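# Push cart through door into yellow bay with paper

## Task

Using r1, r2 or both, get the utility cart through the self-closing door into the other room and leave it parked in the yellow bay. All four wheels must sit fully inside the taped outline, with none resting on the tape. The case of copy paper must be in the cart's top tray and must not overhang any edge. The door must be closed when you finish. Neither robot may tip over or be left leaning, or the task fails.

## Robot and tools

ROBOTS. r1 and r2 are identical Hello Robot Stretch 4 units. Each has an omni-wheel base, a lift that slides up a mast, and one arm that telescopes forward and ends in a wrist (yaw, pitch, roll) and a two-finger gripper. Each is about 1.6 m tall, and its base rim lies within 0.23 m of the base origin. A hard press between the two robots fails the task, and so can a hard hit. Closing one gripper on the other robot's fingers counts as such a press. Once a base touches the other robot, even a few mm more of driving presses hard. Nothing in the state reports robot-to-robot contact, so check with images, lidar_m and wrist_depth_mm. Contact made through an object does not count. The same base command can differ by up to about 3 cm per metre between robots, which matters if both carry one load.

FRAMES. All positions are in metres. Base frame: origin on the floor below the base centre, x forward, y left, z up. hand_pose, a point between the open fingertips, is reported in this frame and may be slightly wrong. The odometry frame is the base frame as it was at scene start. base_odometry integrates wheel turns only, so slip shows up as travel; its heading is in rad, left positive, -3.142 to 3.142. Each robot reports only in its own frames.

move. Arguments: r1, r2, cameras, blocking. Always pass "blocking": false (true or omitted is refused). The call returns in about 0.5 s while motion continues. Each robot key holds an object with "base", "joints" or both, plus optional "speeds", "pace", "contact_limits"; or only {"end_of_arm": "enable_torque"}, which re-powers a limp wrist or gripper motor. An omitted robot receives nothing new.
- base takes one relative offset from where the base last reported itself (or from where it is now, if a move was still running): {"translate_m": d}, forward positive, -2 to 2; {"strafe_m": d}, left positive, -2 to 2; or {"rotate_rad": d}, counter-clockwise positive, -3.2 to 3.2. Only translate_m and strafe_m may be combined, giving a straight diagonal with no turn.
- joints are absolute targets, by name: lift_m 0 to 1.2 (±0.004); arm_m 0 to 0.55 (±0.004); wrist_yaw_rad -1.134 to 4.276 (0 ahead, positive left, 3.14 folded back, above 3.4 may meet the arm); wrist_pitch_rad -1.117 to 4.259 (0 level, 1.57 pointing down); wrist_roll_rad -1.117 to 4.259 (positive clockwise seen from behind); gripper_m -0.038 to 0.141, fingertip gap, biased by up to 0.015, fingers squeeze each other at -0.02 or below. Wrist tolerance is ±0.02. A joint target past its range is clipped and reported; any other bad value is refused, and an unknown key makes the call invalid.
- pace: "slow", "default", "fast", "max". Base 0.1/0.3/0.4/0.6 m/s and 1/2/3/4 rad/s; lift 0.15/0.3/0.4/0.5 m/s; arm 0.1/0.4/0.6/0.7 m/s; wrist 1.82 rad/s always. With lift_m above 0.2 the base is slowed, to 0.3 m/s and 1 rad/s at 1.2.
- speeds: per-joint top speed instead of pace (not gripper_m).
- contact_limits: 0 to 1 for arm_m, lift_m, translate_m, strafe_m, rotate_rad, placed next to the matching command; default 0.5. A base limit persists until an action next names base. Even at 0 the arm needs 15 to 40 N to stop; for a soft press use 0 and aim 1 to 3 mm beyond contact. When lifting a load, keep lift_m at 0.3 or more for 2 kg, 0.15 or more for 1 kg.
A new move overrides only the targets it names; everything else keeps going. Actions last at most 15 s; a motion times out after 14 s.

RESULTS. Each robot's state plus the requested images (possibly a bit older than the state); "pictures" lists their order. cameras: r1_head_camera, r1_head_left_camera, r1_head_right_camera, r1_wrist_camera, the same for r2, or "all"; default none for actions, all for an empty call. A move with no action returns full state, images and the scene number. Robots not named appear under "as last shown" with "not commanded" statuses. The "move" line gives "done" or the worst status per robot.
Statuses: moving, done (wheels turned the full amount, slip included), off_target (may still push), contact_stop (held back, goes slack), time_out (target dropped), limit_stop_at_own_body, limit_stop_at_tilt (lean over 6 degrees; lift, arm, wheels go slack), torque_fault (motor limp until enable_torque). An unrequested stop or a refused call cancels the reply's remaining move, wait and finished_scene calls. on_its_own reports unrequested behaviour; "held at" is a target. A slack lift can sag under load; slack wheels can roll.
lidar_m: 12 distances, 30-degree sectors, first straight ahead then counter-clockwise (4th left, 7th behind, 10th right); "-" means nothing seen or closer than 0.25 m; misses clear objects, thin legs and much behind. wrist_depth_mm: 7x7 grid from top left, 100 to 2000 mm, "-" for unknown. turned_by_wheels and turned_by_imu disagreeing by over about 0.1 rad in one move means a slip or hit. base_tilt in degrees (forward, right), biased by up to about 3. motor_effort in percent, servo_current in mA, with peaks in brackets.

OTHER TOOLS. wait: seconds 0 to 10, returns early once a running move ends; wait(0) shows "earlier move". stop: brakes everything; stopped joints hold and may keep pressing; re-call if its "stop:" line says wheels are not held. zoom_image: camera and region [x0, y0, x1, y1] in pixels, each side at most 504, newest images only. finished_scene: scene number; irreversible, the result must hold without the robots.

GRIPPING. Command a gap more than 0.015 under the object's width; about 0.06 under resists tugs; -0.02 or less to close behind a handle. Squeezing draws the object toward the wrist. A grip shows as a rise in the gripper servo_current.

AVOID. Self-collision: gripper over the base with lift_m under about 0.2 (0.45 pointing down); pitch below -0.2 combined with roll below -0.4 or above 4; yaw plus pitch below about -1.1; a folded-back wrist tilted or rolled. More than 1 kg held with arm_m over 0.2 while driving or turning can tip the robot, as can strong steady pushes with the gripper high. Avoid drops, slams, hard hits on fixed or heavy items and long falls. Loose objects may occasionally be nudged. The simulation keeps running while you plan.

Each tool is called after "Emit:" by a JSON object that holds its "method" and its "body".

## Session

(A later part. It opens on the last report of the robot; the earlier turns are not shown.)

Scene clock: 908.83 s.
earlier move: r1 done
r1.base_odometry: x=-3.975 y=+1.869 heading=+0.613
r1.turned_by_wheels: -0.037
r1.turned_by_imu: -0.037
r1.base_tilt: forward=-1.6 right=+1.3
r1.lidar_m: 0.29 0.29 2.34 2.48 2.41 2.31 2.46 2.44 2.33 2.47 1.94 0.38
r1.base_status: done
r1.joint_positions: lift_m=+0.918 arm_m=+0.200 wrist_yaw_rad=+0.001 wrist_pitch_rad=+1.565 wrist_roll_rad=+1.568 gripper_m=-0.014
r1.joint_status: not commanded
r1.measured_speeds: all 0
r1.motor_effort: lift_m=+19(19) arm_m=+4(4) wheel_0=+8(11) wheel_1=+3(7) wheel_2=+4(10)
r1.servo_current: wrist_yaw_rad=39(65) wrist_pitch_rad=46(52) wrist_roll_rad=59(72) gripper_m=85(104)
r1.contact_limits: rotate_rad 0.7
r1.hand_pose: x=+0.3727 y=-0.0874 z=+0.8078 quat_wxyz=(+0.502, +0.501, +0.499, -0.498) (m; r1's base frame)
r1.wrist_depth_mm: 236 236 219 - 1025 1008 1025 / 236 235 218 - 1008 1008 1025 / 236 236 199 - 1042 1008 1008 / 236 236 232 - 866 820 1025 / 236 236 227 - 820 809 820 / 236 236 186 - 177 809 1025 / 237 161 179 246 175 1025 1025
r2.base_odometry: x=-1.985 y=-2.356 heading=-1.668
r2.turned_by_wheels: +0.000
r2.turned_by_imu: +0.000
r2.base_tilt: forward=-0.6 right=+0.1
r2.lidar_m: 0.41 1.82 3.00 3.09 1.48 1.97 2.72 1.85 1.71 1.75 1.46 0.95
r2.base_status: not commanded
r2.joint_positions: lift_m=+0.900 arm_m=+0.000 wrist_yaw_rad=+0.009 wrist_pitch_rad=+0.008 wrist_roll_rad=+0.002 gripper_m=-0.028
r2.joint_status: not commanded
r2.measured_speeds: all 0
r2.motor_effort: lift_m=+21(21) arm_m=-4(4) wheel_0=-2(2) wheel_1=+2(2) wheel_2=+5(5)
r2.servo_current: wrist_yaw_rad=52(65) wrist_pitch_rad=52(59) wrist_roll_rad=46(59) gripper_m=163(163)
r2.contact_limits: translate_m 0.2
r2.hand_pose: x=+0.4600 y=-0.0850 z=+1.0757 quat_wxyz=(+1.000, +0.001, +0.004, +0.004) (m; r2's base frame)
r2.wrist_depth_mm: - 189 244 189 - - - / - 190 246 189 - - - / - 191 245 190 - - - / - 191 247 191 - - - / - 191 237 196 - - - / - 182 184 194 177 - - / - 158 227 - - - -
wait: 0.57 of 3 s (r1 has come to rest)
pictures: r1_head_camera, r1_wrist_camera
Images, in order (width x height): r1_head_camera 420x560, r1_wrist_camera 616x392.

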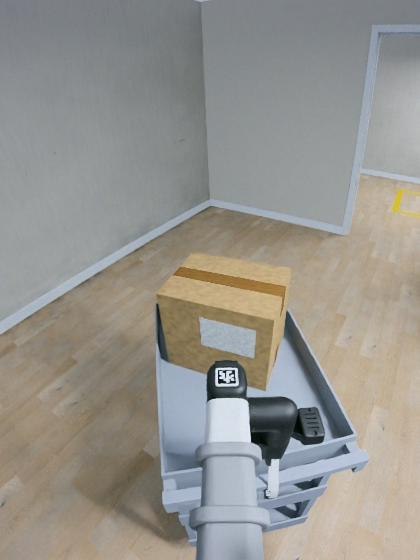

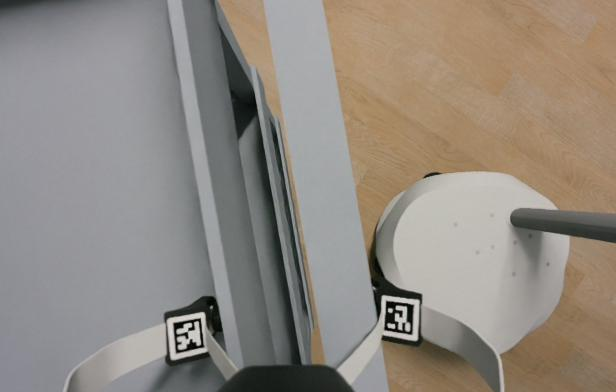

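Emit:
{"method": "move", "body": {"blocking": false, "r1": {"base":{"rotate_rad":-0.62},"pace":"slow","contact_limits":{"rotate_rad":0.7}}}}

Emit:
{"method": "wait", "body": {"seconds": 3}}

Emit:
{"method": "move", "body": {"blocking": false, "r1": {"base":{"translate_m":-0.4,"strafe_m":0.25},"pace":"slow","contact_limits":{"translate_m":0.6}}}}

Emit:
{"method": "wait", "body": {"seconds": 7, "cameras": ["r1_wrist_camera","r1_head_camera"]}}

Scene clock: 926.83 s.
move: r1 moving
r1.base_odometry: x=-3.975 y=+1.869 heading=+0.488
r1.turned_by_wheels: -0.126
r1.turned_by_imu: -0.126
r1.base_tilt: forward=-1.5 right=+1.3
r1.lidar_m: 0.27 0.25 2.35 2.40 2.51 2.34 2.39 2.50 2.35 2.41 1.99 0.41
r1.base_status: rotate_rad moving
r1.joint_positions: lift_m=+0.918 arm_m=+0.200 wrist_yaw_rad=+0.002 wrist_pitch_rad=+1.565 wrist_roll_rad=+1.567 gripper_m=-0.014
r1.joint_status: not commanded
r1.measured_speeds: translate_m=+0.001 strafe_m=-0.002 rotate_rad=-0.488 lift_m=+0.000 arm_m=+0.000 wrist_yaw_rad=+0.002 wrist_pitch_rad=+0.000 wrist_roll_rad=-0.006
r1.motor_effort: lift_m=+19(19) arm_m=+4(4) wheel_0=+12(14) wheel_1=+8(8) wheel_2=+10(12)
r1.servo_current: wrist_yaw_rad=59(59) wrist_pitch_rad=52(59) wrist_roll_rad=65(65) gripper_m=91(91)
r1.contact_limits: rotate_rad 0.7
r1.hand_pose: x=+0.3728 y=-0.0874 z=+0.8078 quat_wxyz=(+0.503, +0.500, +0.500, -0.497) (m; r1's base frame)
r1.wrist_depth_mm: 237 235 1025 1025 1008 1042 1025 / 236 236 330 - 1008 1008 1008 / 236 236 222 - 1042 1042 1008 / 236 236 202 - 891 820 1025 / 237 237 197 - 798 809 809 / 237 237 196 - 177 798 1025 / 236 163 177 213 175 1008 1025
r2: as last shown
r2.lidar_m: 0.39 1.78 3.01 3.09 1.48 1.64 2.71 1.86 1.72 1.76 1.46 0.93
r2.motor_effort: lift_m=+21(21) arm_m=-3(4) wheel_0=-2(2) wheel_1=+2(2) wheel_2=+5(5)
r2.servo_current: wrist_yaw_rad=52(65) wrist_pitch_rad=52(59) wrist_roll_rad=46(72) gripper_m=156(163)
r2.contact_limits: translate_m 0.2
r2.wrist_depth_mm: - 190 246 189 - - - / - 190 245 189 - - - / - 191 246 190 - - - / - 191 246 191 - - - / - 191 236 196 - - - / - 182 183 194 177 - - / - 159 227 - - - -
pictures: none

Scene clock: 928.20 s.
earlier move: r1 done
r1.base_odometry: x=-3.975 y=+1.869 heading=-0.006
r1.turned_by_wheels: -0.493
r1.turned_by_imu: -0.494
r1.base_tilt: forward=-1.6 right=+1.3
r1.lidar_m: 0.25 0.25 2.49 2.33 2.44 2.50 2.36 2.43 2.47 2.34 2.39 0.46
r1.base_status: done
r1.joint_positions: lift_m=+0.918 arm_m=+0.200 wrist_yaw_rad=+0.007 wrist_pitch_rad=+1.568 wrist_roll_rad=+1.558 gripper_m=-0.014
r1.joint_status: not commanded
r1.measured_speeds: all 0
r1.motor_effort: lift_m=+19(19) arm_m=+4(4) wheel_0=+8(17) wheel_1=+6(9) wheel_2=+3(13)
r1.servo_current: wrist_yaw_rad=72(72) wrist_pitch_rad=39(59) wrist_roll_rad=72(98) gripper_m=91(98)
r1.contact_limits: rotate_rad 0.7
r1.hand_pose: x=+0.3723 y=-0.0874 z=+0.8078 quat_wxyz=(+0.506, +0.496, +0.504, -0.494) (m; r1's base frame)
r1.wrist_depth_mm: - 991 1025 1008 1025 1025 1042 / - 1008 1025 1008 1008 1008 1025 / 230 - 1025 1008 1042 1025 1042 / 181 229 - 1025 1042 820 1025 / 231 190 213 - 219 820 820 / 231 232 200 - 174 165 1060 / 231 172 167 218 - 820 1042
r2.base_odometry: x=-1.985 y=-2.356 heading=-1.668
r2.turned_by_wheels: +0.000
r2.turned_by_imu: +0.000
r2.base_tilt: forward=-0.7 right=+0.1
r2.lidar_m: 0.39 1.80 3.02 3.08 1.42 1.53 2.75 1.88 1.72 1.77 1.46 0.94
r2.base_status: not commanded
r2.joint_positions: lift_m=+0.900 arm_m=+0.000 wrist_yaw_rad=+0.009 wrist_pitch_rad=+0.008 wrist_roll_rad=+0.002 gripper_m=-0.028
r2.joint_status: not commanded
r2.measured_speeds: all 0
r2.motor_effort: lift_m=+21(21) arm_m=-4(4) wheel_0=-2(2) wheel_1=+2(2) wheel_2=+5(5)
r2.servo_current: wrist_yaw_rad=59(65) wrist_pitch_rad=46(59) wrist_roll_rad=46(72) gripper_m=163(169)
r2.contact_limits: translate_m 0.2
r2.hand_pose: x=+0.4600 y=-0.0850 z=+1.0757 quat_wxyz=(+1.000, +0.001, +0.004, +0.004) (m; r2's base frame)
r2.wrist_depth_mm: - 190 245 189 - - - / - 190 245 189 - - - / - 191 245 190 - - - / - 191 247 190 - - - / - 191 236 196 - - - / - 182 184 195 177 - - / - 158 226 - - - -
wait: 1.37 of 3 s (r1 has come to rest)
pictures: none

Scene clock: 928.70 s.
move: r1 moving
r1.base_odometry: x=-3.987 y=+1.877 heading=-0.005
r1.turned_by_wheels: +0.001
r1.turned_by_imu: +0.001
r1.base_tilt: forward=-1.6 right=+1.2
r1.lidar_m: 0.25 0.25 2.49 2.36 2.40 2.48 2.34 2.42 2.50 2.35 2.42 0.43
r1.base_status: translate_m moving; strafe_m moving
r1.joint_positions: lift_m=+0.918 arm_m=+0.200 wrist_yaw_rad=+0.007 wrist_pitch_rad=+1.568 wrist_roll_rad=+1.558 gripper_m=-0.014
r1.joint_status: not commanded
r1.measured_speeds: translate_m=-0.046 strafe_m=+0.030 rotate_rad=+0.005 lift_m=+0.000 arm_m=+0.000 wrist_yaw_rad=+0.000 wrist_pitch_rad=+0.000 wrist_roll_rad=+0.000
r1.motor_effort: lift_m=+19(19) arm_m=+4(4) wheel_0=-6(6) wheel_1=+5(7) wheel_2=+6(8)
r1.servo_current: wrist_yaw_rad=46(78) wrist_pitch_rad=46(46) wrist_roll_rad=72(91) gripper_m=91(98)
r1.contact_limits: translate_m 0.6
r1.hand_pose: x=+0.3723 y=-0.0874 z=+0.8078 quat_wxyz=(+0.506, +0.496, +0.504, -0.494) (m; r1's base frame)
r1.wrist_depth_mm: - - 1025 1025 1025 1042 1025 / 191 - 1008 1025 1025 1025 1042 / 185 230 - 1025 1025 1042 1025 / 234 195 - 1025 1025 798 1008 / 235 196 211 - 809 809 809 / 234 234 189 - 177 165 1042 / 234 170 174 203 - 831 -
r2: as last shown
r2.base_tilt: forward=-0.6 right=+0.0
r2.lidar_m: 0.40 1.81 3.01 3.08 1.32 1.50 2.73 1.87 1.71 1.75 1.43 0.93
r2.motor_effort: lift_m=+21(21) arm_m=-4(4) wheel_0=-2(2) wheel_1=+2(2) wheel_2=+4(5)
r2.servo_current: wrist_yaw_rad=65(72) wrist_pitch_rad=46(52) wrist_roll_rad=46(52) gripper_m=163(163)
r2.contact_limits: translate_m 0.2
r2.wrist_depth_mm: - 190 245 189 - - - / - 190 246 189 - - - / - 190 246 190 - - - / - 190 247 191 - - - / - 191 236 196 - - - / - 182 184 195 177 - - / - 158 226 - - - -
pictures: none

Scene clock: 934.10 s.
earlier move: r1 done
r1.base_odometry: x=-4.374 y=+2.122 heading=-0.006
r1.turned_by_wheels: -0.002
r1.turned_by_imu: -0.003
r1.base_tilt: forward=-1.6 right=+1.3
r1.lidar_m: 0.37 3.19 2.24 2.07 2.14 2.08 1.95 2.00 2.69 2.63 0.31 0.30
r1.base_status: done
r1.joint_positions: lift_m=+0.918 arm_m=+0.200 wrist_yaw_rad=-0.004 wrist_pitch_rad=+1.562 wrist_roll_rad=+1.577 gripper_m=-0.014
r1.joint_status: not commanded
r1.measured_speeds: all 0
r1.motor_effort: lift_m=+19(19) arm_m=-4(4) wheel_0=-8(15) wheel_1=+1(8) wheel_2=-3(13)
r1.servo_current: wrist_yaw_rad=52(78) wrist_pitch_rad=46(59) wrist_roll_rad=65(91) gripper_m=85(98)
r1.contact_limits: translate_m 0.6
r1.hand_pose: x=+0.3730 y=-0.0874 z=+0.8078 quat_wxyz=(+0.499, +0.505, +0.495, -0.501) (m; r1's base frame)
r1.wrist_depth_mm: 237 238 236 236 236 1042 - / 237 236 238 236 1025 - 1008 / 236 236 236 236 1042 - 1025 / 238 236 236 237 1025 - 809 / 237 236 236 991 - 820 820 / 236 175 177 1008 - 809 1008 / 237 236 167 1025 175 156 1008
r2.base_odometry: x=-1.985 y=-2.356 heading=-1.668
r2.turned_by_wheels: +0.000
r2.turned_by_imu: +0.001
r2.base_tilt: forward=-0.6 right=+0.0
r2.lidar_m: 0.40 1.84 3.03 3.09 1.56 1.60 2.71 1.84 1.72 1.74 1.49 0.95
r2.base_status: not commanded
r2.joint_positions: lift_m=+0.900 arm_m=+0.000 wrist_yaw_rad=+0.009 wrist_pitch_rad=+0.008 wrist_roll_rad=+0.002 gripper_m=-0.028
r2.joint_status: not commanded
r2.measured_speeds: all 0
r2.motor_effort: lift_m=+21(21) arm_m=-3(4) wheel_0=-1(2) wheel_1=+2(2) wheel_2=+5(5)
r2.servo_current: wrist_yaw_rad=52(78) wrist_pitch_rad=46(59) wrist_roll_rad=46(65) gripper_m=163(169)
r2.contact_limits: translate_m 0.2
r2.hand_pose: x=+0.4600 y=-0.0850 z=+1.0757 quat_wxyz=(+1.000, +0.001, +0.004, +0.004) (m; r2's base frame)
r2.wrist_depth_mm: - 189 245 189 - - - / - 190 245 188 - - - / - 191 247 190 - - - / - 191 246 190 - - - / - 191 236 196 - - - / - 181 183 195 177 - - / - 158 227 - - - -
wait: 5.40 of 7 s (r1 has come to rest)
pictures: r1_head_camera, r1_wrist_camera
Images, in order (width x height): r1_head_camera 420x560, r1_wrist_camera 616x392.

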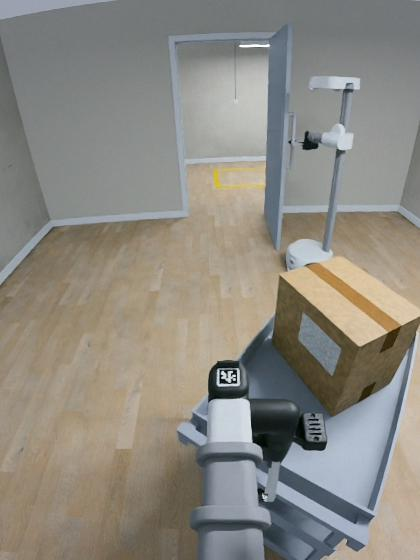

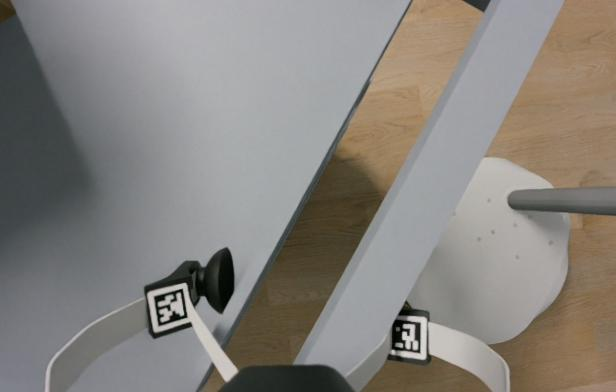

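Emit:
{"method": "move", "body": {"blocking": false, "r1": {"base":{"translate_m":-0.4},"pace":"slow","contact_limits":{"translate_m":0.6}}}}

Emit:
{"method": "wait", "body": {"seconds": 6, "cameras": ["r1_wrist_camera","r1_head_camera"]}}

Scene clock: 941.17 s.
move: r1 moving
r1.base_odometry: x=-4.386 y=+2.122 heading=-0.007
r1.turned_by_wheels: -0.001
r1.turned_by_imu: -0.001
r1.base_tilt: forward=-1.6 right=+1.3
r1.lidar_m: 0.36 3.19 2.26 2.08 2.12 2.04 1.95 2.03 2.69 2.61 0.29 0.30
r1.base_status: translate_m moving
r1.joint_positions: lift_m=+0.918 arm_m=+0.200 wrist_yaw_rad=-0.004 wrist_pitch_rad=+1.562 wrist_roll_rad=+1.577 gripper_m=-0.014
r1.joint_status: not commanded
r1.measured_speeds: translate_m=-0.049 strafe_m=+0.000 rotate_rad=-0.002 lift_m=+0.000 arm_m=+0.000 wrist_yaw_rad=+0.000 wrist_pitch_rad=+0.000 wrist_roll_rad=+0.000
r1.motor_effort: lift_m=+19(19) arm_m=-4(4) wheel_0=-11(11) wheel_1=-9(9) wheel_2=+4(4)
r1.servo_current: wrist_yaw_rad=39(65) wrist_pitch_rad=52(52) wrist_roll_rad=59(65) gripper_m=91(91)
r1.contact_limits: translate_m 0.6
r1.hand_pose: x=+0.3730 y=-0.0874 z=+0.8078 quat_wxyz=(+0.499, +0.505, +0.495, -0.501) (m; r1's base frame)
r1.wrist_depth_mm: 240 237 237 236 236 1025 - / 238 238 238 236 1025 - 1008 / 238 237 237 236 1025 - 1025 / 238 239 236 236 1008 809 820 / 238 237 236 1025 - 820 831 / 238 175 167 1025 - 809 1025 / 238 238 167 1025 172 1025 1025
r2: as last shown
r2.turned_by_imu: +0.000
r2.lidar_m: 0.40 1.78 3.03 3.08 1.57 1.59 2.74 1.85 1.72 1.77 1.46 0.99
r2.motor_effort: lift_m=+21(21) arm_m=-4(4) wheel_0=-2(2) wheel_1=+2(2) wheel_2=+5(5)
r2.servo_current: wrist_yaw_rad=65(65) wrist_pitch_rad=52(59) wrist_roll_rad=46(59) gripper_m=163(169)
r2.contact_limits: translate_m 0.2
r2.wrist_depth_mm: - 190 244 189 - - - / - 191 244 189 - - - / - 191 246 190 - - - / - 190 246 190 - - - / - 191 236 196 - - - / - 182 184 194 177 - - / - 158 227 - - - -
pictures: none

Scene clock: 945.93 s.
earlier move: r1 done
r1.base_odometry: x=-4.774 y=+2.124 heading=-0.006
r1.turned_by_wheels: +0.001
r1.turned_by_imu: +0.001
r1.base_tilt: forward=-1.6 right=+1.3
r1.lidar_m: 0.33 0.37 2.20 2.05 2.13 1.68 1.55 1.60 2.17 2.63 2.71 0.37
r1.base_status: done
r1.joint_positions: lift_m=+0.918 arm_m=+0.200 wrist_yaw_rad=-0.002 wrist_pitch_rad=+1.562 wrist_roll_rad=+1.572 gripper_m=-0.014
r1.joint_status: not commanded
r1.measured_speeds: all 0
r1.motor_effort: lift_m=+19(19) arm_m=-3(4) wheel_0=-2(11) wheel_1=-2(9) wheel_2=+4(8)
r1.servo_current: wrist_yaw_rad=46(72) wrist_pitch_rad=46(59) wrist_roll_rad=46(78) gripper_m=85(91)
r1.contact_limits: translate_m 0.6
r1.hand_pose: x=+0.3732 y=-0.0874 z=+0.8078 quat_wxyz=(+0.501, +0.503, +0.497, -0.499) (m; r1's base frame)
r1.wrist_depth_mm: 237 238 236 1042 - 1008 1008 / 238 237 236 1025 - 1008 1025 / 238 238 236 1025 - 1042 1025 / 237 238 237 1025 - 809 1008 / 238 237 237 1042 - 809 809 / 238 238 189 1025 177 809 1008 / 239 156 177 1042 1025 1025 1042
r2.base_odometry: x=-1.985 y=-2.356 heading=-1.668
r2.turned_by_wheels: +0.000
r2.turned_by_imu: +0.001
r2.base_tilt: forward=-0.6 right=+0.1
r2.lidar_m: 0.39 1.79 3.01 3.07 1.98 1.95 2.76 1.84 1.72 1.76 1.50 0.96
r2.base_status: not commanded
r2.joint_positions: lift_m=+0.900 arm_m=+0.000 wrist_yaw_rad=+0.009 wrist_pitch_rad=+0.008 wrist_roll_rad=+0.002 gripper_m=-0.028
r2.joint_status: not commanded
r2.measured_speeds: all 0
r2.motor_effort: lift_m=+21(21) arm_m=-3(4) wheel_0=-2(2) wheel_1=+2(2) wheel_2=+5(5)
r2.servo_current: wrist_yaw_rad=46(65) wrist_pitch_rad=52(59) wrist_roll_rad=46(65) gripper_m=163(169)
r2.contact_limits: translate_m 0.2
r2.hand_pose: x=+0.4600 y=-0.0850 z=+1.0757 quat_wxyz=(+1.000, +0.001, +0.004, +0.004) (m; r2's base frame)
r2.wrist_depth_mm: - 190 245 189 - - - / - 191 246 189 - - - / - 190 246 190 - - - / - 191 246 191 - - - / - 191 236 196 - - - / - 182 184 195 176 - - / - 159 227 - - - -
wait: 4.77 of 6 s (r1 has come to rest)
pictures: r1_head_camera, r1_wrist_camera
Images, in order (width x height): r1_head_camera 420x560, r1_wrist_camera 616x392.

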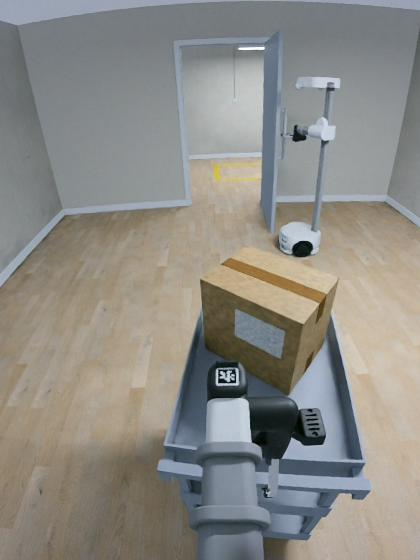

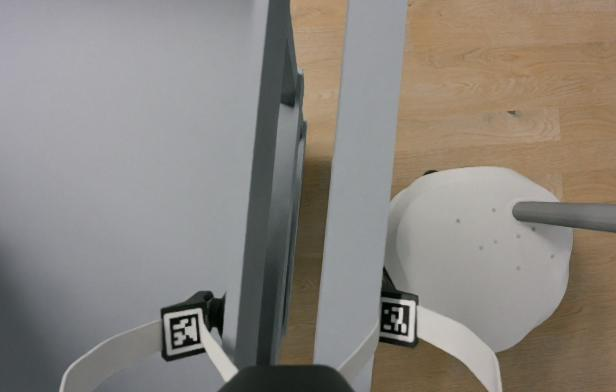

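Emit:
{"method": "move", "body": {"blocking": false, "r1": {"base":{"translate_m":-0.3},"pace":"slow","contact_limits":{"translate_m":0.6}}}}

Emit:
{"method": "wait", "body": {"seconds": 5, "cameras": ["r1_wrist_camera","r1_head_camera"]}}

Scene clock: 950.10 s.
move: r1 moving
r1.base_odometry: x=-4.786 y=+2.124 heading=-0.007
r1.turned_by_wheels: +0.000
r1.turned_by_imu: +0.000
r1.base_tilt: forward=-1.6 right=+1.3
r1.lidar_m: 0.34 0.37 2.20 2.04 2.15 1.65 1.52 1.59 2.16 2.64 2.72 0.37
r1.base_status: translate_m moving
r1.joint_positions: lift_m=+0.918 arm_m=+0.200 wrist_yaw_rad=-0.001 wrist_pitch_rad=+1.562 wrist_roll_rad=+1.572 gripper_m=-0.014
r1.joint_status: not commanded
r1.measured_speeds: translate_m=-0.049 strafe_m=-0.001 rotate_rad=+0.002 lift_m=+0.000 arm_m=+0.000 wrist_yaw_rad=+0.000 wrist_pitch_rad=+0.000 wrist_roll_rad=+0.000
r1.motor_effort: lift_m=+19(19) arm_m=-3(4) wheel_0=-5(6) wheel_1=-4(7) wheel_2=+9(9)
r1.servo_current: wrist_yaw_rad=46(59) wrist_pitch_rad=46(59) wrist_roll_rad=52(72) gripper_m=78(91)
r1.contact_limits: translate_m 0.6
r1.hand_pose: x=+0.3733 y=-0.0874 z=+0.8078 quat_wxyz=(+0.501, +0.503, +0.497, -0.499) (m; r1's base frame)
r1.wrist_depth_mm: 237 237 236 1025 - 1008 1008 / 237 238 237 1025 - 1008 1025 / 237 238 236 991 - 1025 1008 / 238 237 237 1025 - 809 1025 / 238 238 237 1025 809 809 820 / 238 238 196 1025 179 809 1008 / 239 157 178 1025 1042 1025 1025
r2: as last shown
r2.turned_by_imu: +0.000
r2.lidar_m: 0.41 1.81 3.02 3.09 1.99 1.97 2.73 1.85 1.74 1.75 1.46 0.94
r2.motor_effort: lift_m=+21(21) arm_m=-4(4) wheel_0=-2(2) wheel_1=+2(2) wheel_2=+5(5)
r2.servo_current: wrist_yaw_rad=59(59) wrist_pitch_rad=52(59) wrist_roll_rad=59(59) gripper_m=163(169)
r2.contact_limits: translate_m 0.2
r2.wrist_depth_mm: - 190 245 190 - - - / - 191 246 189 - - - / - 191 246 190 - - - / - 191 247 191 - - - / - 190 236 196 - - - / - 182 184 195 177 - - / - 159 227 - - - -
pictures: none

Scene clock: 953.87 s.
earlier move: r1 done
r1.base_odometry: x=-5.073 y=+2.126 heading=-0.006
r1.turned_by_wheels: +0.000
r1.turned_by_imu: +0.001
r1.base_tilt: forward=-1.6 right=+1.2
r1.lidar_m: 0.27 0.30 2.15 2.05 1.90 1.36 1.26 1.30 1.77 2.65 2.70 0.38
r1.base_status: done
r1.joint_positions: lift_m=+0.918 arm_m=+0.200 wrist_yaw_rad=+0.002 wrist_pitch_rad=+1.562 wrist_roll_rad=+1.567 gripper_m=-0.014
r1.joint_status: not commanded
r1.measured_speeds: all 0
r1.motor_effort: lift_m=+19(19) arm_m=-4(4) wheel_0=-1(7) wheel_1=-2(7) wheel_2=+6(9)
r1.servo_current: wrist_yaw_rad=59(72) wrist_pitch_rad=46(59) wrist_roll_rad=46(72) gripper_m=85(91)
r1.contact_limits: translate_m 0.6
r1.hand_pose: x=+0.3735 y=-0.0874 z=+0.8078 quat_wxyz=(+0.503, +0.501, +0.499, -0.497) (m; r1's base frame)
r1.wrist_depth_mm: 237 237 253 - 1042 1025 1042 / 238 237 238 - 1025 1025 1025 / 237 237 200 - 1042 1025 991 / 236 237 218 - 891 798 1008 / 239 237 212 - 820 809 809 / 239 237 195 - 178 798 1025 / 237 163 179 230 1025 1008 1025
r2.base_odometry: x=-1.985 y=-2.356 heading=-1.668
r2.turned_by_wheels: +0.000
r2.turned_by_imu: +0.001
r2.base_tilt: forward=-0.6 right=+0.1
r2.lidar_m: 0.38 1.80 3.01 3.08 2.26 2.24 2.73 1.85 1.72 1.75 1.47 0.94
r2.base_status: not commanded
r2.joint_positions: lift_m=+0.900 arm_m=+0.000 wrist_yaw_rad=+0.009 wrist_pitch_rad=+0.008 wrist_roll_rad=+0.002 gripper_m=-0.028
r2.joint_status: not commanded
r2.measured_speeds: all 0
r2.motor_effort: lift_m=+21(21) arm_m=-3(4) wheel_0=-1(2) wheel_1=+2(2) wheel_2=+5(5)
r2.servo_current: wrist_yaw_rad=59(72) wrist_pitch_rad=46(59) wrist_roll_rad=52(59) gripper_m=163(169)
r2.contact_limits: translate_m 0.2
r2.hand_pose: x=+0.4600 y=-0.0850 z=+1.0757 quat_wxyz=(+1.000, +0.001, +0.004, +0.004) (m; r2's base frame)
r2.wrist_depth_mm: - 190 244 189 - - - / - 190 244 189 - - - / - 191 245 190 - - - / - 191 245 191 - - - / - 190 236 196 - - - / - 182 184 194 177 - - / - 158 227 - - - -
wait: 3.77 of 5 s (r1 has come to rest)
pictures: r1_head_camera, r1_wrist_camera
Images, in order (width x height): r1_head_camera 420x560, r1_wrist_camera 616x392.

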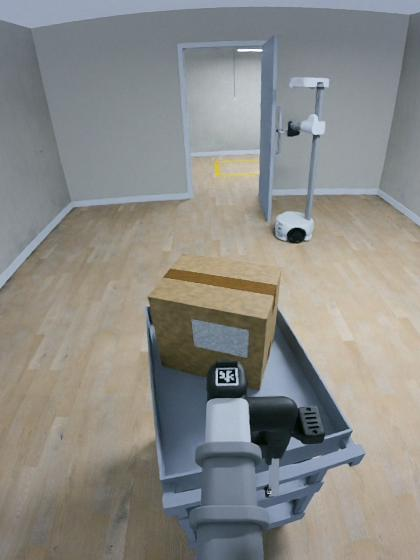

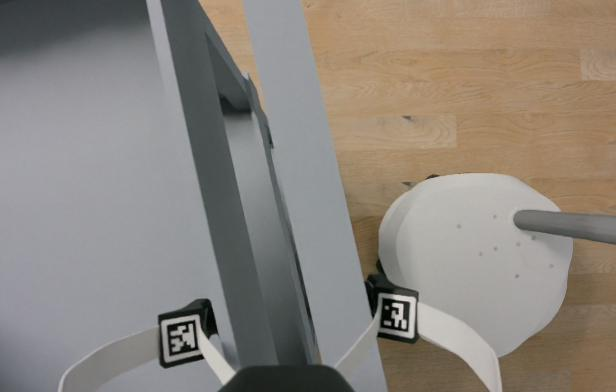

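Emit:
{"method": "move", "body": {"blocking": false, "r1": {"joints":{"gripper_m":0.135}}}}

Emit:
{"method": "wait", "body": {"seconds": 2.5}}

Emit:
{"method": "move", "body": {"blocking": false, "r1": {"joints":{"lift_m":1.1}}}}

Emit:
{"method": "wait", "body": {"seconds": 2}}

Emit:
{"method": "move", "body": {"blocking": false, "r1": {"base":{"translate_m":-0.4}}}}

Emit:
{"method": "wait", "body": {"seconds": 3}}

Emit:
{"method": "move", "body": {"blocking": false, "r1": {"joints":{"lift_m":0.64,"arm_m":0,"wrist_pitch_rad":0,"wrist_roll_rad":0,"gripper_m":0.141}}}}

Emit:
{"method": "wait", "body": {"seconds": 3, "cameras": ["r1_wrist_camera","r1_head_camera"]}}

Scene clock: 973.23 s.
move: r1 moving
r1.base_odometry: x=-5.073 y=+2.126 heading=-0.006
r1.turned_by_wheels: +0.000
r1.turned_by_imu: +0.000
r1.base_tilt: forward=-1.6 right=+1.2
r1.lidar_m: 0.29 0.29 2.16 2.05 1.94 1.33 1.24 1.31 1.76 2.66 2.72 0.40
r1.base_status: not commanded
r1.joint_positions: lift_m=+0.918 arm_m=+0.200 wrist_yaw_rad=+0.002 wrist_pitch_rad=+1.562 wrist_roll_rad=+1.567 gripper_m=+0.009
r1.joint_status: gripper_m moving
r1.measured_speeds: all 0
r1.motor_effort: lift_m=+19(19) arm_m=-4(4) wheel_0=-1(2) wheel_1=-2(2) wheel_2=+6(6)
r1.servo_current: wrist_yaw_rad=52(65) wrist_pitch_rad=59(59) wrist_roll_rad=52(59) gripper_m=52(85)
r1.contact_limits: translate_m 0.6
r1.hand_pose: x=+0.3735 y=-0.0874 z=+0.8078 quat_wxyz=(+0.503, +0.501, +0.499, -0.497) (m; r1's base frame)
r1.wrist_depth_mm: 239 239 252 - 1042 1025 1008 / 240 238 229 - 1008 1008 1025 / 239 239 198 - 1025 1008 1025 / 240 239 216 - 878 809 991 / 239 240 216 - 820 820 809 / 240 239 187 - 180 798 1042 / 240 168 202 129 1025 1042 1025
r2: as last shown
r2.turned_by_imu: +0.000
r2.lidar_m: 0.38 1.82 3.01 3.09 2.28 2.26 2.72 1.81 1.70 1.76 1.46 0.95
r2.motor_effort: lift_m=+21(21) arm_m=-4(4) wheel_0=-2(2) wheel_1=+2(2) wheel_2=+5(5)
r2.servo_current: wrist_yaw_rad=65(65) wrist_pitch_rad=52(52) wrist_roll_rad=46(52) gripper_m=163(169)
r2.contact_limits: translate_m 0.2
r2.wrist_depth_mm: - 190 245 189 - - - / - 191 246 189 - - - / - 191 245 190 - - - / - 191 246 191 - - - / - 191 236 196 - - - / - 182 184 194 177 - - / - 159 227 - - - -
pictures: none

Scene clock: 975.07 s.
earlier move: r1 done
r1.base_odometry: x=-5.074 y=+2.126 heading=-0.006
r1.turned_by_wheels: +0.000
r1.turned_by_imu: +0.000
r1.base_tilt: forward=-1.6 right=+1.3
r1.lidar_m: 0.28 0.30 2.17 2.03 1.89 1.34 1.24 1.33 1.75 2.66 2.72 0.40
r1.base_status: not commanded
r1.joint_positions: lift_m=+0.918 arm_m=+0.200 wrist_yaw_rad=+0.002 wrist_pitch_rad=+1.568 wrist_roll_rad=+1.567 gripper_m=+0.135
r1.joint_status: all done
r1.measured_speeds: all 0
r1.motor_effort: lift_m=+18(19) arm_m=-4(4) wheel_0=-1(2) wheel_1=-2(2) wheel_2=+3(6)
r1.servo_current: wrist_yaw_rad=26(72) wrist_pitch_rad=46(59) wrist_roll_rad=39(65) gripper_m=46(98)
r1.contact_limits: translate_m 0.6
r1.hand_pose: x=+0.3719 y=-0.0874 z=+0.8079 quat_wxyz=(+0.502, +0.499, +0.501, -0.498) (m; r1's base frame)
r1.wrist_depth_mm: 239 239 - 1042 1008 1025 1008 / 239 239 252 - 1042 1025 1008 / 239 239 207 - 1025 1042 1025 / 238 238 208 - 917 809 1025 / 239 239 198 - 820 798 809 / 238 240 195 - 190 809 1025 / 239 238 191 142 1042 1025 1008
r2.base_odometry: x=-1.985 y=-2.356 heading=-1.668
r2.turned_by_wheels: +0.000
r2.turned_by_imu: +0.000
r2.base_tilt: forward=-0.6 right=+0.0
r2.lidar_m: 0.39 1.80 3.00 3.06 2.27 2.25 2.74 1.83 1.71 1.75 1.43 0.97
r2.base_status: not commanded
r2.joint_positions: lift_m=+0.900 arm_m=+0.000 wrist_yaw_rad=+0.009 wrist_pitch_rad=+0.008 wrist_roll_rad=+0.002 gripper_m=-0.028
r2.joint_status: not commanded
r2.measured_speeds: all 0
r2.motor_effort: lift_m=+21(21) arm_m=-3(4) wheel_0=-2(2) wheel_1=+2(2) wheel_2=+5(5)
r2.servo_current: wrist_yaw_rad=65(72) wrist_pitch_rad=52(59) wrist_roll_rad=39(59) gripper_m=156(169)
r2.contact_limits: translate_m 0.2
r2.hand_pose: x=+0.4600 y=-0.0850 z=+1.0757 quat_wxyz=(+1.000, +0.001, +0.004, +0.004) (m; r2's base frame)
r2.wrist_depth_mm: - 190 245 189 - - - / - 190 246 189 - - - / - 191 245 189 - - - / - 191 247 191 - - - / - 191 236 196 - - - / - 182 184 194 177 - - / - 158 226 - - - -
wait: 1.83 of 2.5 s (r1 has come to rest)
pictures: none

Scene clock: 975.57 s.
move: r1 moving
r1.base_odometry: x=-5.074 y=+2.126 heading=-0.006
r1.turned_by_wheels: +0.000
r1.turned_by_imu: +0.000
r1.base_tilt: forward=-1.6 right=+1.3
r1.lidar_m: 0.30 0.28 2.16 2.05 1.89 1.31 1.26 1.33 1.77 2.65 2.73 0.41
r1.base_status: not commanded
r1.joint_positions: lift_m=+0.955 arm_m=+0.200 wrist_yaw_rad=+0.002 wrist_pitch_rad=+1.568 wrist_roll_rad=+1.568 gripper_m=+0.135
r1.joint_status: lift_m moving
r1.measured_speeds: translate_m=+0.000 strafe_m=+0.000 rotate_rad=+0.000 lift_m=+0.146 arm_m=+0.000 wrist_yaw_rad=+0.000 wrist_pitch_rad=+0.000 wrist_roll_rad=+0.000
r1.motor_effort: lift_m=+26(26) arm_m=-4(4) wheel_0=-1(2) wheel_1=-2(2) wheel_2=+3(3)
r1.servo_current: wrist_yaw_rad=46(72) wrist_pitch_rad=39(46) wrist_roll_rad=52(72) gripper_m=39(46)
r1.contact_limits: translate_m 0.6
r1.hand_pose: x=+0.3719 y=-0.0874 z=+0.8452 quat_wxyz=(+0.502, +0.500, +0.500, -0.498) (m; r1's base frame)
r1.wrist_depth_mm: 267 268 279 1042 1042 1060 1042 / 268 270 262 - 1042 1042 1078 / 270 268 244 - 1060 1042 1060 / 270 268 258 - 1042 831 1060 / 268 268 267 - 842 842 1078 / 268 209 223 - 209 200 1060 / 267 268 270 143 1042 1078 1060
r2: as last shown
r2.base_tilt: forward=-0.6 right=+0.1
r2.lidar_m: 0.40 1.81 3.03 3.10 2.26 2.23 2.74 1.83 1.73 1.76 1.46 0.96
r2.motor_effort: lift_m=+21(21) arm_m=-4(4) wheel_0=-2(2) wheel_1=+2(2) wheel_2=+5(5)
r2.servo_current: wrist_yaw_rad=59(65) wrist_pitch_rad=52(59) wrist_roll_rad=46(59) gripper_m=169(169)
r2.contact_limits: translate_m 0.2
r2.wrist_depth_mm: - 190 245 189 - - - / - 190 246 189 - - - / - 191 246 190 - - - / - 190 246 191 - - - / - 191 237 196 - - - / - 182 183 194 177 - - / - 158 227 - - - -
pictures: none

Scene clock: 976.90 s.
earlier move: r1 done
r1.base_odometry: x=-5.074 y=+2.126 heading=-0.006
r1.turned_by_wheels: +0.000
r1.turned_by_imu: +0.000
r1.base_tilt: forward=-1.6 right=+1.3
r1.lidar_m: 0.29 0.29 2.17 2.04 1.94 1.34 1.24 1.31 1.79 2.64 2.71 0.37
r1.base_status: not commanded
r1.joint_positions: lift_m=+1.099 arm_m=+0.200 wrist_yaw_rad=+0.002 wrist_pitch_rad=+1.568 wrist_roll_rad=+1.568 gripper_m=+0.135
r1.joint_status: all done
r1.measured_speeds: all 0
r1.motor_effort: lift_m=+25(30) arm_m=-4(4) wheel_0=-1(2) wheel_1=-2(2) wheel_2=+3(3)
r1.servo_current: wrist_yaw_rad=59(72) wrist_pitch_rad=46(52) wrist_roll_rad=39(72) gripper_m=46(46)
r1.contact_limits: translate_m 0.6
r1.hand_pose: x=+0.3719 y=-0.0874 z=+0.9893 quat_wxyz=(+0.502, +0.500, +0.500, -0.498) (m; r1's base frame)
r1.wrist_depth_mm: 1205 1182 1205 1205 1205 1205 1229 / 1205 415 415 1205 1229 1205 1205 / 418 418 415 1205 1229 1229 1229 / 415 415 415 1160 1078 1008 1205 / 410 418 415 661 991 1008 1182 / 415 199 413 410 991 196 1205 / 421 415 415 143 1205 1205 1229
r2.base_odometry: x=-1.985 y=-2.356 heading=-1.668
r2.turned_by_wheels: +0.000
r2.turned_by_imu: +0.000
r2.base_tilt: forward=-0.6 right=+0.1
r2.lidar_m: 0.39 1.84 3.00 3.09 2.27 2.23 2.71 1.85 1.73 1.77 1.48 0.94
r2.base_status: not commanded
r2.joint_positions: lift_m=+0.900 arm_m=+0.000 wrist_yaw_rad=+0.009 wrist_pitch_rad=+0.008 wrist_roll_rad=+0.002 gripper_m=-0.028
r2.joint_status: not commanded
r2.measured_speeds: all 0
r2.motor_effort: lift_m=+21(21) arm_m=-4(4) wheel_0=-2(2) wheel_1=+2(2) wheel_2=+5(5)
r2.servo_current: wrist_yaw_rad=65(72) wrist_pitch_rad=46(59) wrist_roll_rad=26(59) gripper_m=163(169)
r2.contact_limits: translate_m 0.2
r2.hand_pose: x=+0.4600 y=-0.0850 z=+1.0757 quat_wxyz=(+1.000, +0.001, +0.004, +0.004) (m; r2's base frame)
r2.wrist_depth_mm: - 190 245 189 - - - / - 190 246 188 - - - / - 191 246 190 - - - / - 191 246 191 - - - / - 190 237 196 - - - / - 182 184 194 177 - - / - 158 227 - - - -
wait: 1.33 of 2 s (r1 has come to rest)
pictures: none

Scene clock: 977.40 s.
move: r1 moving
r1.base_odometry: x=-5.105 y=+2.126 heading=-0.007
r1.turned_by_wheels: +0.000
r1.turned_by_imu: +0.000
r1.base_tilt: forward=-1.6 right=+1.3
r1.lidar_m: 0.32 0.33 2.13 2.05 1.86 1.31 1.23 1.27 1.74 2.66 2.72 0.39
r1.base_status: translate_m moving
r1.joint_positions: lift_m=+1.099 arm_m=+0.200 wrist_yaw_rad=+0.002 wrist_pitch_rad=+1.568 wrist_roll_rad=+1.568 gripper_m=+0.135
r1.joint_status: not commanded
r1.measured_speeds: translate_m=-0.121 strafe_m=+0.000 rotate_rad=+0.004 lift_m=+0.000 arm_m=+0.000 wrist_yaw_rad=+0.000 wrist_pitch_rad=+0.000 wrist_roll_rad=+0.000
r1.motor_effort: lift_m=+25(25) arm_m=-4(4) wheel_0=-8(8) wheel_1=-7(7) wheel_2=+8(10)
r1.servo_current: wrist_yaw_rad=39(59) wrist_pitch_rad=39(46) wrist_roll_rad=39(65) gripper_m=46(46)
r1.hand_pose: x=+0.3719 y=-0.0874 z=+0.9893 quat_wxyz=(+0.502, +0.500, +0.500, -0.498) (m; r1's base frame)
r1.wrist_depth_mm: 1205 1205 1205 1182 1182 1229 1182 / 415 418 415 1182 1205 1182 1255 / 410 415 413 1205 1205 1205 1182 / 415 415 415 1229 1078 1025 1205 / 418 415 415 1182 991 1008 1205 / 418 210 418 1182 1008 196 1182 / 413 415 418 143 1229 1182 1182
r2: as last shown
r2.base_tilt: forward=-0.6 right=+0.0
r2.lidar_m: 0.40 1.81 3.01 3.10 2.26 2.21 2.76 1.87 1.72 1.78 1.46 0.94
r2.motor_effort: lift_m=+21(21) arm_m=-3(4) wheel_0=-2(2) wheel_1=+2(2) wheel_2=+5(5)
r2.servo_current: wrist_yaw_rad=72(72) wrist_pitch_rad=52(59) wrist_roll_rad=52(59) gripper_m=163(169)
r2.contact_limits: translate_m 0.2
r2.wrist_depth_mm: - 190 246 189 - - - / - 190 245 188 - - - / - 191 246 190 - - - / - 191 247 191 - - - / - 191 236 196 - - - / - 182 183 195 177 - - / - 158 227 - - - -
pictures: none

Scene clock: 979.73 s.
earlier move: r1 done
r1.base_odometry: x=-5.474 y=+2.129 heading=-0.007
r1.turned_by_wheels: +0.000
r1.turned_by_imu: +0.000
r1.base_tilt: forward=-1.6 right=+1.3
r1.lidar_m: 0.67 3.10 2.15 2.06 1.33 0.93 0.85 0.90 1.22 2.66 2.74 0.81
r1.base_status: done
r1.joint_positions: lift_m=+1.100 arm_m=+0.200 wrist_yaw_rad=+0.002 wrist_pitch_rad=+1.568 wrist_roll_rad=+1.568 gripper_m=+0.135
r1.joint_status: not commanded
r1.measured_speeds: all 0
r1.motor_effort: lift_m=+25(25) arm_m=-4(4) wheel_0=-2(9) wheel_1=+0(8) wheel_2=-3(10)
r1.servo_current: wrist_yaw_rad=59(65) wrist_pitch_rad=52(52) wrist_roll_rad=52(65) gripper_m=46(52)
r1.hand_pose: x=+0.3719 y=-0.0874 z=+0.9893 quat_wxyz=(+0.502, +0.500, +0.500, -0.498) (m; r1's base frame)
r1.wrist_depth_mm: 1182 1205 1182 1205 1182 1205 1182 / 1205 1182 1205 1182 1205 1205 1205 / 699 1182 1182 1229 1205 1205 1229 / 691 1182 1182 1229 1060 991 1182 / 699 1042 1229 1205 991 991 1182 / - 197 1205 1205 991 196 1229 / - 1229 1182 144 1205 1205 1205
r2.base_odometry: x=-1.985 y=-2.356 heading=-1.668
r2.turned_by_wheels: +0.000
r2.turned_by_imu: +0.000
r2.base_tilt: forward=-0.6 right=+0.1
r2.lidar_m: 0.38 1.83 3.01 3.08 2.26 2.26 2.76 1.85 1.72 1.75 1.45 0.95
r2.base_status: not commanded
r2.joint_positions: lift_m=+0.900 arm_m=+0.000 wrist_yaw_rad=+0.009 wrist_pitch_rad=+0.008 wrist_roll_rad=+0.002 gripper_m=-0.028
r2.joint_status: not commanded
r2.measured_speeds: all 0
r2.motor_effort: lift_m=+21(21) arm_m=-4(4) wheel_0=-2(2) wheel_1=+2(2) wheel_2=+5(5)
r2.servo_current: wrist_yaw_rad=65(72) wrist_pitch_rad=59(59) wrist_roll_rad=59(59) gripper_m=169(169)
r2.contact_limits: translate_m 0.2
r2.hand_pose: x=+0.4600 y=-0.0850 z=+1.0757 quat_wxyz=(+1.000, +0.001, +0.004, +0.004) (m; r2's base frame)
r2.wrist_depth_mm: - 190 245 189 - - - / - 190 245 189 - - - / - 191 245 189 - - - / - 191 246 191 - - - / - 191 236 196 - - - / - 182 184 195 177 - - / - 158 228 - - - -
wait: 2.33 of 3 s (r1 has come to rest)
pictures: none

Scene clock: 980.23 s.
move: r1 moving
r1.base_odometry: x=-5.474 y=+2.129 heading=-0.007
r1.turned_by_wheels: +0.000
r1.turned_by_imu: +0.000
r1.base_tilt: forward=-1.6 right=+1.3
r1.lidar_m: 0.68 3.08 2.14 2.04 1.31 0.93 0.86 0.89 1.24 2.67 2.73 0.78
r1.base_status: not commanded
r1.joint_positions: lift_m=+1.063 arm_m=+0.149 wrist_yaw_rad=+0.002 wrist_pitch_rad=+0.990 wrist_roll_rad=+0.990 gripper_m=+0.141
r1.joint_status: lift_m moving; arm_m moving; wrist_pitch_rad moving; wrist_roll_rad moving; gripper_m moving
r1.measured_speeds: translate_m=+0.000 strafe_m=+0.000 rotate_rad=+0.000 lift_m=-0.146 arm_m=-0.195 wrist_yaw_rad=+0.000 wrist_pitch_rad=-1.813 wrist_roll_rad=-1.819
r1.motor_effort: lift_m=+12(24) arm_m=-4(7) wheel_0=-3(3) wheel_1=+0(0) wheel_2=-3(3)
r1.servo_current: wrist_yaw_rad=59(78) wrist_pitch_rad=104(124) wrist_roll_rad=91(111) gripper_m=39(65)
r1.hand_pose: x=+0.4786 y=-0.0872 z=+0.9996 quat_wxyz=(+0.775, +0.418, +0.419, -0.225) (m; r1's base frame)
r1.wrist_depth_mm: 654 - 1708 1576 1397 1255 1160 / 591 668 627 1499 1336 1205 1098 / 634 661 488 831 1308 1138 1060 / 691 627 - 820 1255 1118 1025 / 647 597 - 831 1182 1078 1008 / 1863 198 183 1118 1138 196 976 / 1756 1499 1397 144 1098 1008 946
r2: as last shown
r2.base_tilt: forward=-0.6 right=+0.0
r2.lidar_m: 0.38 1.80 3.03 3.06 2.27 2.27 2.74 1.85 1.72 1.75 1.45 0.95
r2.motor_effort: lift_m=+21(21) arm_m=-3(4) wheel_0=-1(2) wheel_1=+2(2) wheel_2=+5(5)
r2.servo_current: wrist_yaw_rad=52(65) wrist_pitch_rad=52(52) wrist_roll_rad=46(65) gripper_m=156(169)
r2.contact_limits: translate_m 0.2
r2.wrist_depth_mm: - 190 245 189 - - - / - 191 246 188 - - - / - 191 246 190 - - - / - 190 246 190 - - - / - 191 237 196 - - - / - 182 184 195 177 - - / - 158 226 - - - -
pictures: none

Scene clock: 982.57 s.
earlier move: r1 done
r1.base_odometry: x=-5.474 y=+2.129 heading=-0.007
r1.turned_by_wheels: +0.000
r1.turned_by_imu: +0.000
r1.base_tilt: forward=-1.6 right=+1.3
r1.lidar_m: 0.67 3.08 2.16 2.06 1.29 0.93 0.83 0.91 1.20 2.66 2.72 0.78
r1.base_status: not commanded
r1.joint_positions: lift_m=+0.640 arm_m=+0.000 wrist_yaw_rad=+0.002 wrist_pitch_rad=+0.007 wrist_roll_rad=+0.002 gripper_m=+0.141
r1.joint_status: all done
r1.measured_speeds: all 0
r1.motor_effort: lift_m=+13(24) arm_m=-5(7) wheel_0=-2(3) wheel_1=+0(1) wheel_2=-2(3)
r1.servo_current: wrist_yaw_rad=46(78) wrist_pitch_rad=52(137) wrist_roll_rad=46(137) gripper_m=46(65)
r1.hand_pose: x=+0.4595 y=-0.0869 z=+0.8167 quat_wxyz=(+1.000, +0.001, +0.003, +0.001) (m; r1's base frame)
r1.wrist_depth_mm: - - - - - - - / - - - - - - - / - - 831 878 - - - / - - 831 798 - - - / - 512 559 - - - - / - 208 - - 627 196 - / - 521 - 136 - 1661 1808
r2.base_odometry: x=-1.985 y=-2.356 heading=-1.668
r2.turned_by_wheels: +0.000
r2.turned_by_imu: +0.000
r2.base_tilt: forward=-0.6 right=+0.1
r2.lidar_m: 0.40 1.81 3.02 3.09 2.27 2.24 2.74 1.84 1.71 1.76 1.49 0.92
r2.base_status: not commanded
r2.joint_positions: lift_m=+0.900 arm_m=+0.000 wrist_yaw_rad=+0.009 wrist_pitch_rad=+0.008 wrist_roll_rad=+0.002 gripper_m=-0.028
r2.joint_status: not commanded
r2.measured_speeds: all 0
r2.motor_effort: lift_m=+21(21) arm_m=-4(4) wheel_0=-1(2) wheel_1=+1(2) wheel_2=+5(5)
r2.servo_current: wrist_yaw_rad=59(72) wrist_pitch_rad=52(59) wrist_roll_rad=59(72) gripper_m=156(169)
r2.contact_limits: translate_m 0.2
r2.hand_pose: x=+0.4600 y=-0.0850 z=+1.0757 quat_wxyz=(+1.000, +0.001, +0.004, +0.004) (m; r2's base frame)
r2.wrist_depth_mm: - 190 245 189 - - - / - 190 246 189 - - - / - 190 246 189 - - - / - 191 247 191 - - - / - 191 236 196 - - - / - 182 184 195 177 - - / - 158 227 - - - -
wait: 2.33 of 3 s (r1 has come to rest)
pictures: r1_head_camera, r1_wrist_camera
Images, in order (width x height): r1_head_camera 420x560, r1_wrist_camera 616x392.

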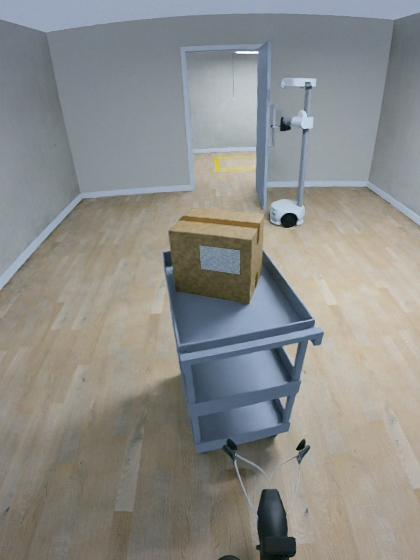

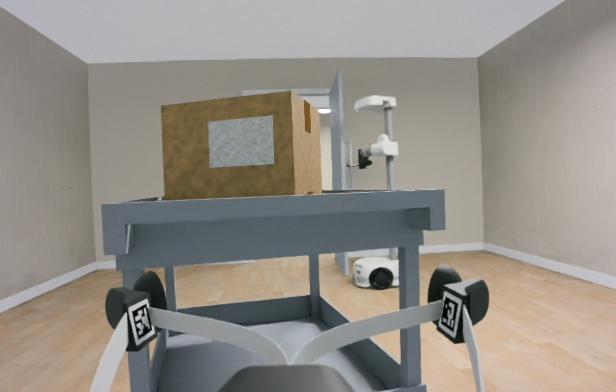

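Emit:
{"method": "move", "body": {"blocking": false, "r1": {"base":{"translate_m":0.26,"strafe_m":0.06},"joints":{"lift_m":0.665}}}}

Emit:
{"method": "wait", "body": {"seconds": 4}}

Emit:
{"method": "move", "body": {"blocking": false, "r1": {"base":{"translate_m":0.3},"pace":"slow","contact_limits":{"translate_m":0.5}}}}

Emit:
{"method": "wait", "body": {"seconds": 5, "cameras": ["r1_wrist_camera","r1_head_camera"]}}

Scene clock: 993.30 s.
move: r1 moving
r1.base_odometry: x=-5.442 y=+2.136 heading=-0.007
r1.turned_by_wheels: +0.000
r1.turned_by_imu: +0.000
r1.base_tilt: forward=-1.6 right=+1.3
r1.lidar_m: 0.62 3.07 2.13 2.05 1.37 0.97 0.89 0.93 1.28 2.68 2.73 0.76
r1.base_status: translate_m moving; strafe_m moving
r1.joint_positions: lift_m=+0.664 arm_m=+0.000 wrist_yaw_rad=+0.002 wrist_pitch_rad=+0.007 wrist_roll_rad=+0.002 gripper_m=+0.141
r1.joint_status: lift_m moving
r1.measured_speeds: translate_m=+0.122 strafe_m=+0.029 rotate_rad=-0.002 lift_m=+0.027 arm_m=+0.000 wrist_yaw_rad=+0.000 wrist_pitch_rad=+0.000 wrist_roll_rad=+0.000
r1.motor_effort: lift_m=+25(28) arm_m=-5(5) wheel_0=+6(6) wheel_1=+7(7) wheel_2=-8(9)
r1.servo_current: wrist_yaw_rad=33(65) wrist_pitch_rad=52(52) wrist_roll_rad=46(65) gripper_m=39(52)
r1.hand_pose: x=+0.4595 y=-0.0869 z=+0.8399 quat_wxyz=(+1.000, +0.001, +0.003, +0.001) (m; r1's base frame)
r1.wrist_depth_mm: - - - - - - - / - - - - - - - / - - 798 854 - - - / - - 820 842 - - - / - 424 - 549 585 - - / - 208 - - 621 196 - / - 500 - 136 - 1808 1808
r2: as last shown
r2.base_tilt: forward=-0.7 right=+0.0
r2.lidar_m: 0.39 1.78 3.00 3.08 2.28 2.24 2.72 1.86 1.72 1.74 1.44 0.97
r2.motor_effort: lift_m=+21(21) arm_m=-4(4) wheel_0=-2(2) wheel_1=+2(2) wheel_2=+5(5)
r2.servo_current: wrist_yaw_rad=65(72) wrist_pitch_rad=46(52) wrist_roll_rad=59(59) gripper_m=163(163)
r2.contact_limits: translate_m 0.2
r2.wrist_depth_mm: - 190 245 189 - - - / - 190 245 188 - - - / - 191 246 190 - - - / - 191 246 191 - - - / - 191 236 196 - - - / - 183 183 194 176 - - / - 158 226 - - - -
pictures: none

Scene clock: 995.13 s.
earlier move: r1 done
r1.base_odometry: x=-5.213 y=+2.187 heading=-0.006
r1.turned_by_wheels: +0.000
r1.turned_by_imu: +0.000
r1.base_tilt: forward=-1.5 right=+1.3
r1.lidar_m: 0.49 3.02 2.08 2.01 1.69 1.20 1.10 1.17 1.57 2.70 2.78 0.56
r1.base_status: done
r1.joint_positions: lift_m=+0.665 arm_m=+0.000 wrist_yaw_rad=+0.000 wrist_pitch_rad=+0.006 wrist_roll_rad=+0.002 gripper_m=+0.141
r1.joint_status: all done
r1.measured_speeds: all 0
r1.motor_effort: lift_m=+25(28) arm_m=+4(5) wheel_0=+3(6) wheel_1=+2(9) wheel_2=+0(10)
r1.servo_current: wrist_yaw_rad=52(72) wrist_pitch_rad=52(59) wrist_roll_rad=46(65) gripper_m=39(52)
r1.hand_pose: x=+0.4592 y=-0.0873 z=+0.8409 quat_wxyz=(+1.000, +0.001, +0.003, +0.000) (m; r1's base frame)
r1.wrist_depth_mm: - - - - - - - / - - - 597 - - - / - - 634 597 - - - / - - 647 597 809 - - / - 427 - - - - - / - 198 179 336 191 196 392 / - 314 788 136 1921 1756 404
r2.base_odometry: x=-1.985 y=-2.356 heading=-1.668
r2.turned_by_wheels: +0.000
r2.turned_by_imu: +0.000
r2.base_tilt: forward=-0.6 right=+0.1
r2.lidar_m: 0.42 1.81 3.02 3.08 2.23 2.20 2.74 1.85 1.72 1.77 1.45 0.93
r2.base_status: not commanded
r2.joint_positions: lift_m=+0.900 arm_m=+0.000 wrist_yaw_rad=+0.009 wrist_pitch_rad=+0.008 wrist_roll_rad=+0.002 gripper_m=-0.028
r2.joint_status: not commanded
r2.measured_speeds: all 0
r2.motor_effort: lift_m=+21(21) arm_m=-3(4) wheel_0=-2(2) wheel_1=+2(2) wheel_2=+5(5)
r2.servo_current: wrist_yaw_rad=59(72) wrist_pitch_rad=52(59) wrist_roll_rad=33(59) gripper_m=156(169)
r2.contact_limits: translate_m 0.2
r2.hand_pose: x=+0.4600 y=-0.0850 z=+1.0757 quat_wxyz=(+1.000, +0.001, +0.004, +0.004) (m; r2's base frame)
r2.wrist_depth_mm: - 190 246 189 - - - / - 190 246 189 - - - / - 191 247 190 - - - / - 191 247 191 - - - / - 191 236 195 - - - / - 182 184 194 177 - - / - 158 226 - - - -
wait: 1.83 of 4 s (r1 has come to rest)
pictures: none

Scene clock: 995.63 s.
move: r1 moving
r1.base_odometry: x=-5.201 y=+2.187 heading=-0.006
r1.turned_by_wheels: +0.000
r1.turned_by_imu: +0.000
r1.base_tilt: forward=-1.6 right=+1.3
r1.lidar_m: 0.47 3.01 2.08 1.97 1.74 1.21 1.13 1.18 1.58 2.71 2.81 0.55
r1.base_status: translate_m moving
r1.joint_positions: lift_m=+0.665 arm_m=+0.000 wrist_yaw_rad=+0.000 wrist_pitch_rad=+0.006 wrist_roll_rad=+0.002 gripper_m=+0.141
r1.joint_status: not commanded
r1.measured_speeds: translate_m=+0.048 strafe_m=+0.001 rotate_rad=-0.002 lift_m=+0.000 arm_m=+0.000 wrist_yaw_rad=+0.000 wrist_pitch_rad=+0.000 wrist_roll_rad=+0.000
r1.motor_effort: lift_m=+25(25) arm_m=+4(4) wheel_0=+3(6) wheel_1=+5(6) wheel_2=-4(7)
r1.servo_current: wrist_yaw_rad=52(65) wrist_pitch_rad=52(59) wrist_roll_rad=65(65) gripper_m=46(46)
r1.contact_limits: translate_m 0.5
r1.hand_pose: x=+0.4592 y=-0.0873 z=+0.8409 quat_wxyz=(+1.000, +0.001, +0.003, +0.000) (m; r1's base frame)
r1.wrist_depth_mm: - - - - - - - / - - - 591 - - - / - - 634 580 - - - / - - 640 585 750 - - / - - - - - - - / 235 208 179 324 191 196 382 / - 301 759 136 1921 1808 382
r2: as last shown
r2.lidar_m: 0.40 1.82 3.01 3.09 2.22 2.19 2.75 1.86 1.72 1.78 1.45 0.98
r2.motor_effort: lift_m=+21(21) arm_m=-4(4) wheel_0=-2(2) wheel_1=+2(2) wheel_2=+5(5)
r2.servo_current: wrist_yaw_rad=59(72) wrist_pitch_rad=52(52) wrist_roll_rad=39(59) gripper_m=169(169)
r2.contact_limits: translate_m 0.2
r2.wrist_depth_mm: - 190 246 189 - - - / - 191 246 189 - - - / - 191 246 189 - - - / - 191 246 190 - - - / - 191 236 196 - - - / - 182 184 194 176 - - / - 158 227 - - - -
pictures: none

Scene clock: 999.40 s.
earlier move: r1 done
r1.base_odometry: x=-4.913 y=+2.185 heading=-0.006
r1.turned_by_wheels: +0.000
r1.turned_by_imu: -0.001
r1.base_tilt: forward=-1.6 right=+1.3
r1.lidar_m: 0.46 0.47 2.09 1.98 2.08 1.52 1.42 1.47 1.98 2.69 2.75 0.51
r1.base_status: done
r1.joint_positions: lift_m=+0.665 arm_m=+0.000 wrist_yaw_rad=+0.000 wrist_pitch_rad=+0.006 wrist_roll_rad=+0.002 gripper_m=+0.141
r1.joint_status: not commanded
r1.measured_speeds: all 0
r1.motor_effort: lift_m=+25(25) arm_m=+4(5) wheel_0=+3(10) wheel_1=+2(9) wheel_2=-3(12)
r1.servo_current: wrist_yaw_rad=65(65) wrist_pitch_rad=39(59) wrist_roll_rad=46(65) gripper_m=39(52)
r1.contact_limits: translate_m 0.5
r1.hand_pose: x=+0.4592 y=-0.0873 z=+0.8409 quat_wxyz=(+1.000, +0.001, +0.003, +0.000) (m; r1's base frame)
r1.wrist_depth_mm: - - - - - - - / - - 654 535 - - - / - - 621 539 699 - - / - - 627 539 647 - - / - 492 - - - - - / - 190 - - 186 196 - / 300 1808 820 145 891 1863 303
r2.base_odometry: x=-1.985 y=-2.356 heading=-1.668
r2.turned_by_wheels: +0.000
r2.turned_by_imu: +0.001
r2.base_tilt: forward=-0.6 right=+0.1
r2.lidar_m: 0.39 1.80 3.01 3.07 2.01 2.00 2.72 1.87 1.73 1.76 1.45 0.93
r2.base_status: not commanded
r2.joint_positions: lift_m=+0.900 arm_m=+0.000 wrist_yaw_rad=+0.009 wrist_pitch_rad=+0.008 wrist_roll_rad=+0.002 gripper_m=-0.028
r2.joint_status: not commanded
r2.measured_speeds: all 0
r2.motor_effort: lift_m=+21(21) arm_m=-3(4) wheel_0=-2(2) wheel_1=+2(2) wheel_2=+5(5)
r2.servo_current: wrist_yaw_rad=65(72) wrist_pitch_rad=59(59) wrist_roll_rad=52(59) gripper_m=156(169)
r2.contact_limits: translate_m 0.2
r2.hand_pose: x=+0.4600 y=-0.0850 z=+1.0757 quat_wxyz=(+1.000, +0.001, +0.004, +0.004) (m; r2's base frame)
r2.wrist_depth_mm: - 190 245 189 - - - / - 190 245 188 - - - / - 191 246 190 - - - / - 191 246 191 - - - / - 191 236 196 - - - / - 182 184 194 176 - - / - 158 227 - - - -
wait: 3.77 of 5 s (r1 has come to rest)
pictures: r1_head_camera, r1_wrist_camera
Images, in order (width x height): r1_head_camera 420x560, r1_wrist_camera 616x392.

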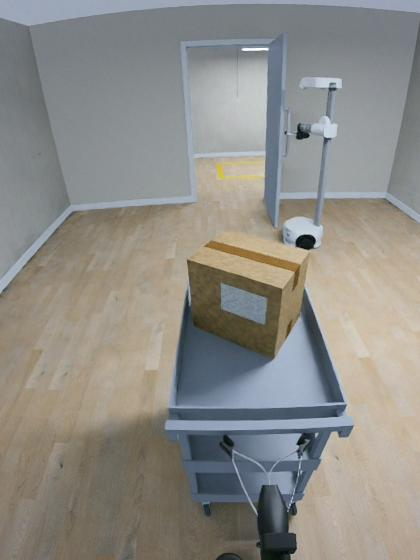

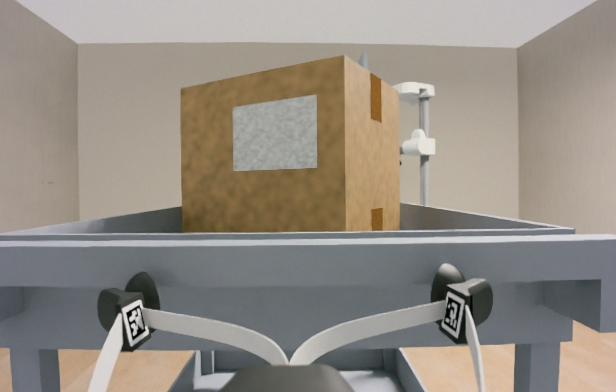

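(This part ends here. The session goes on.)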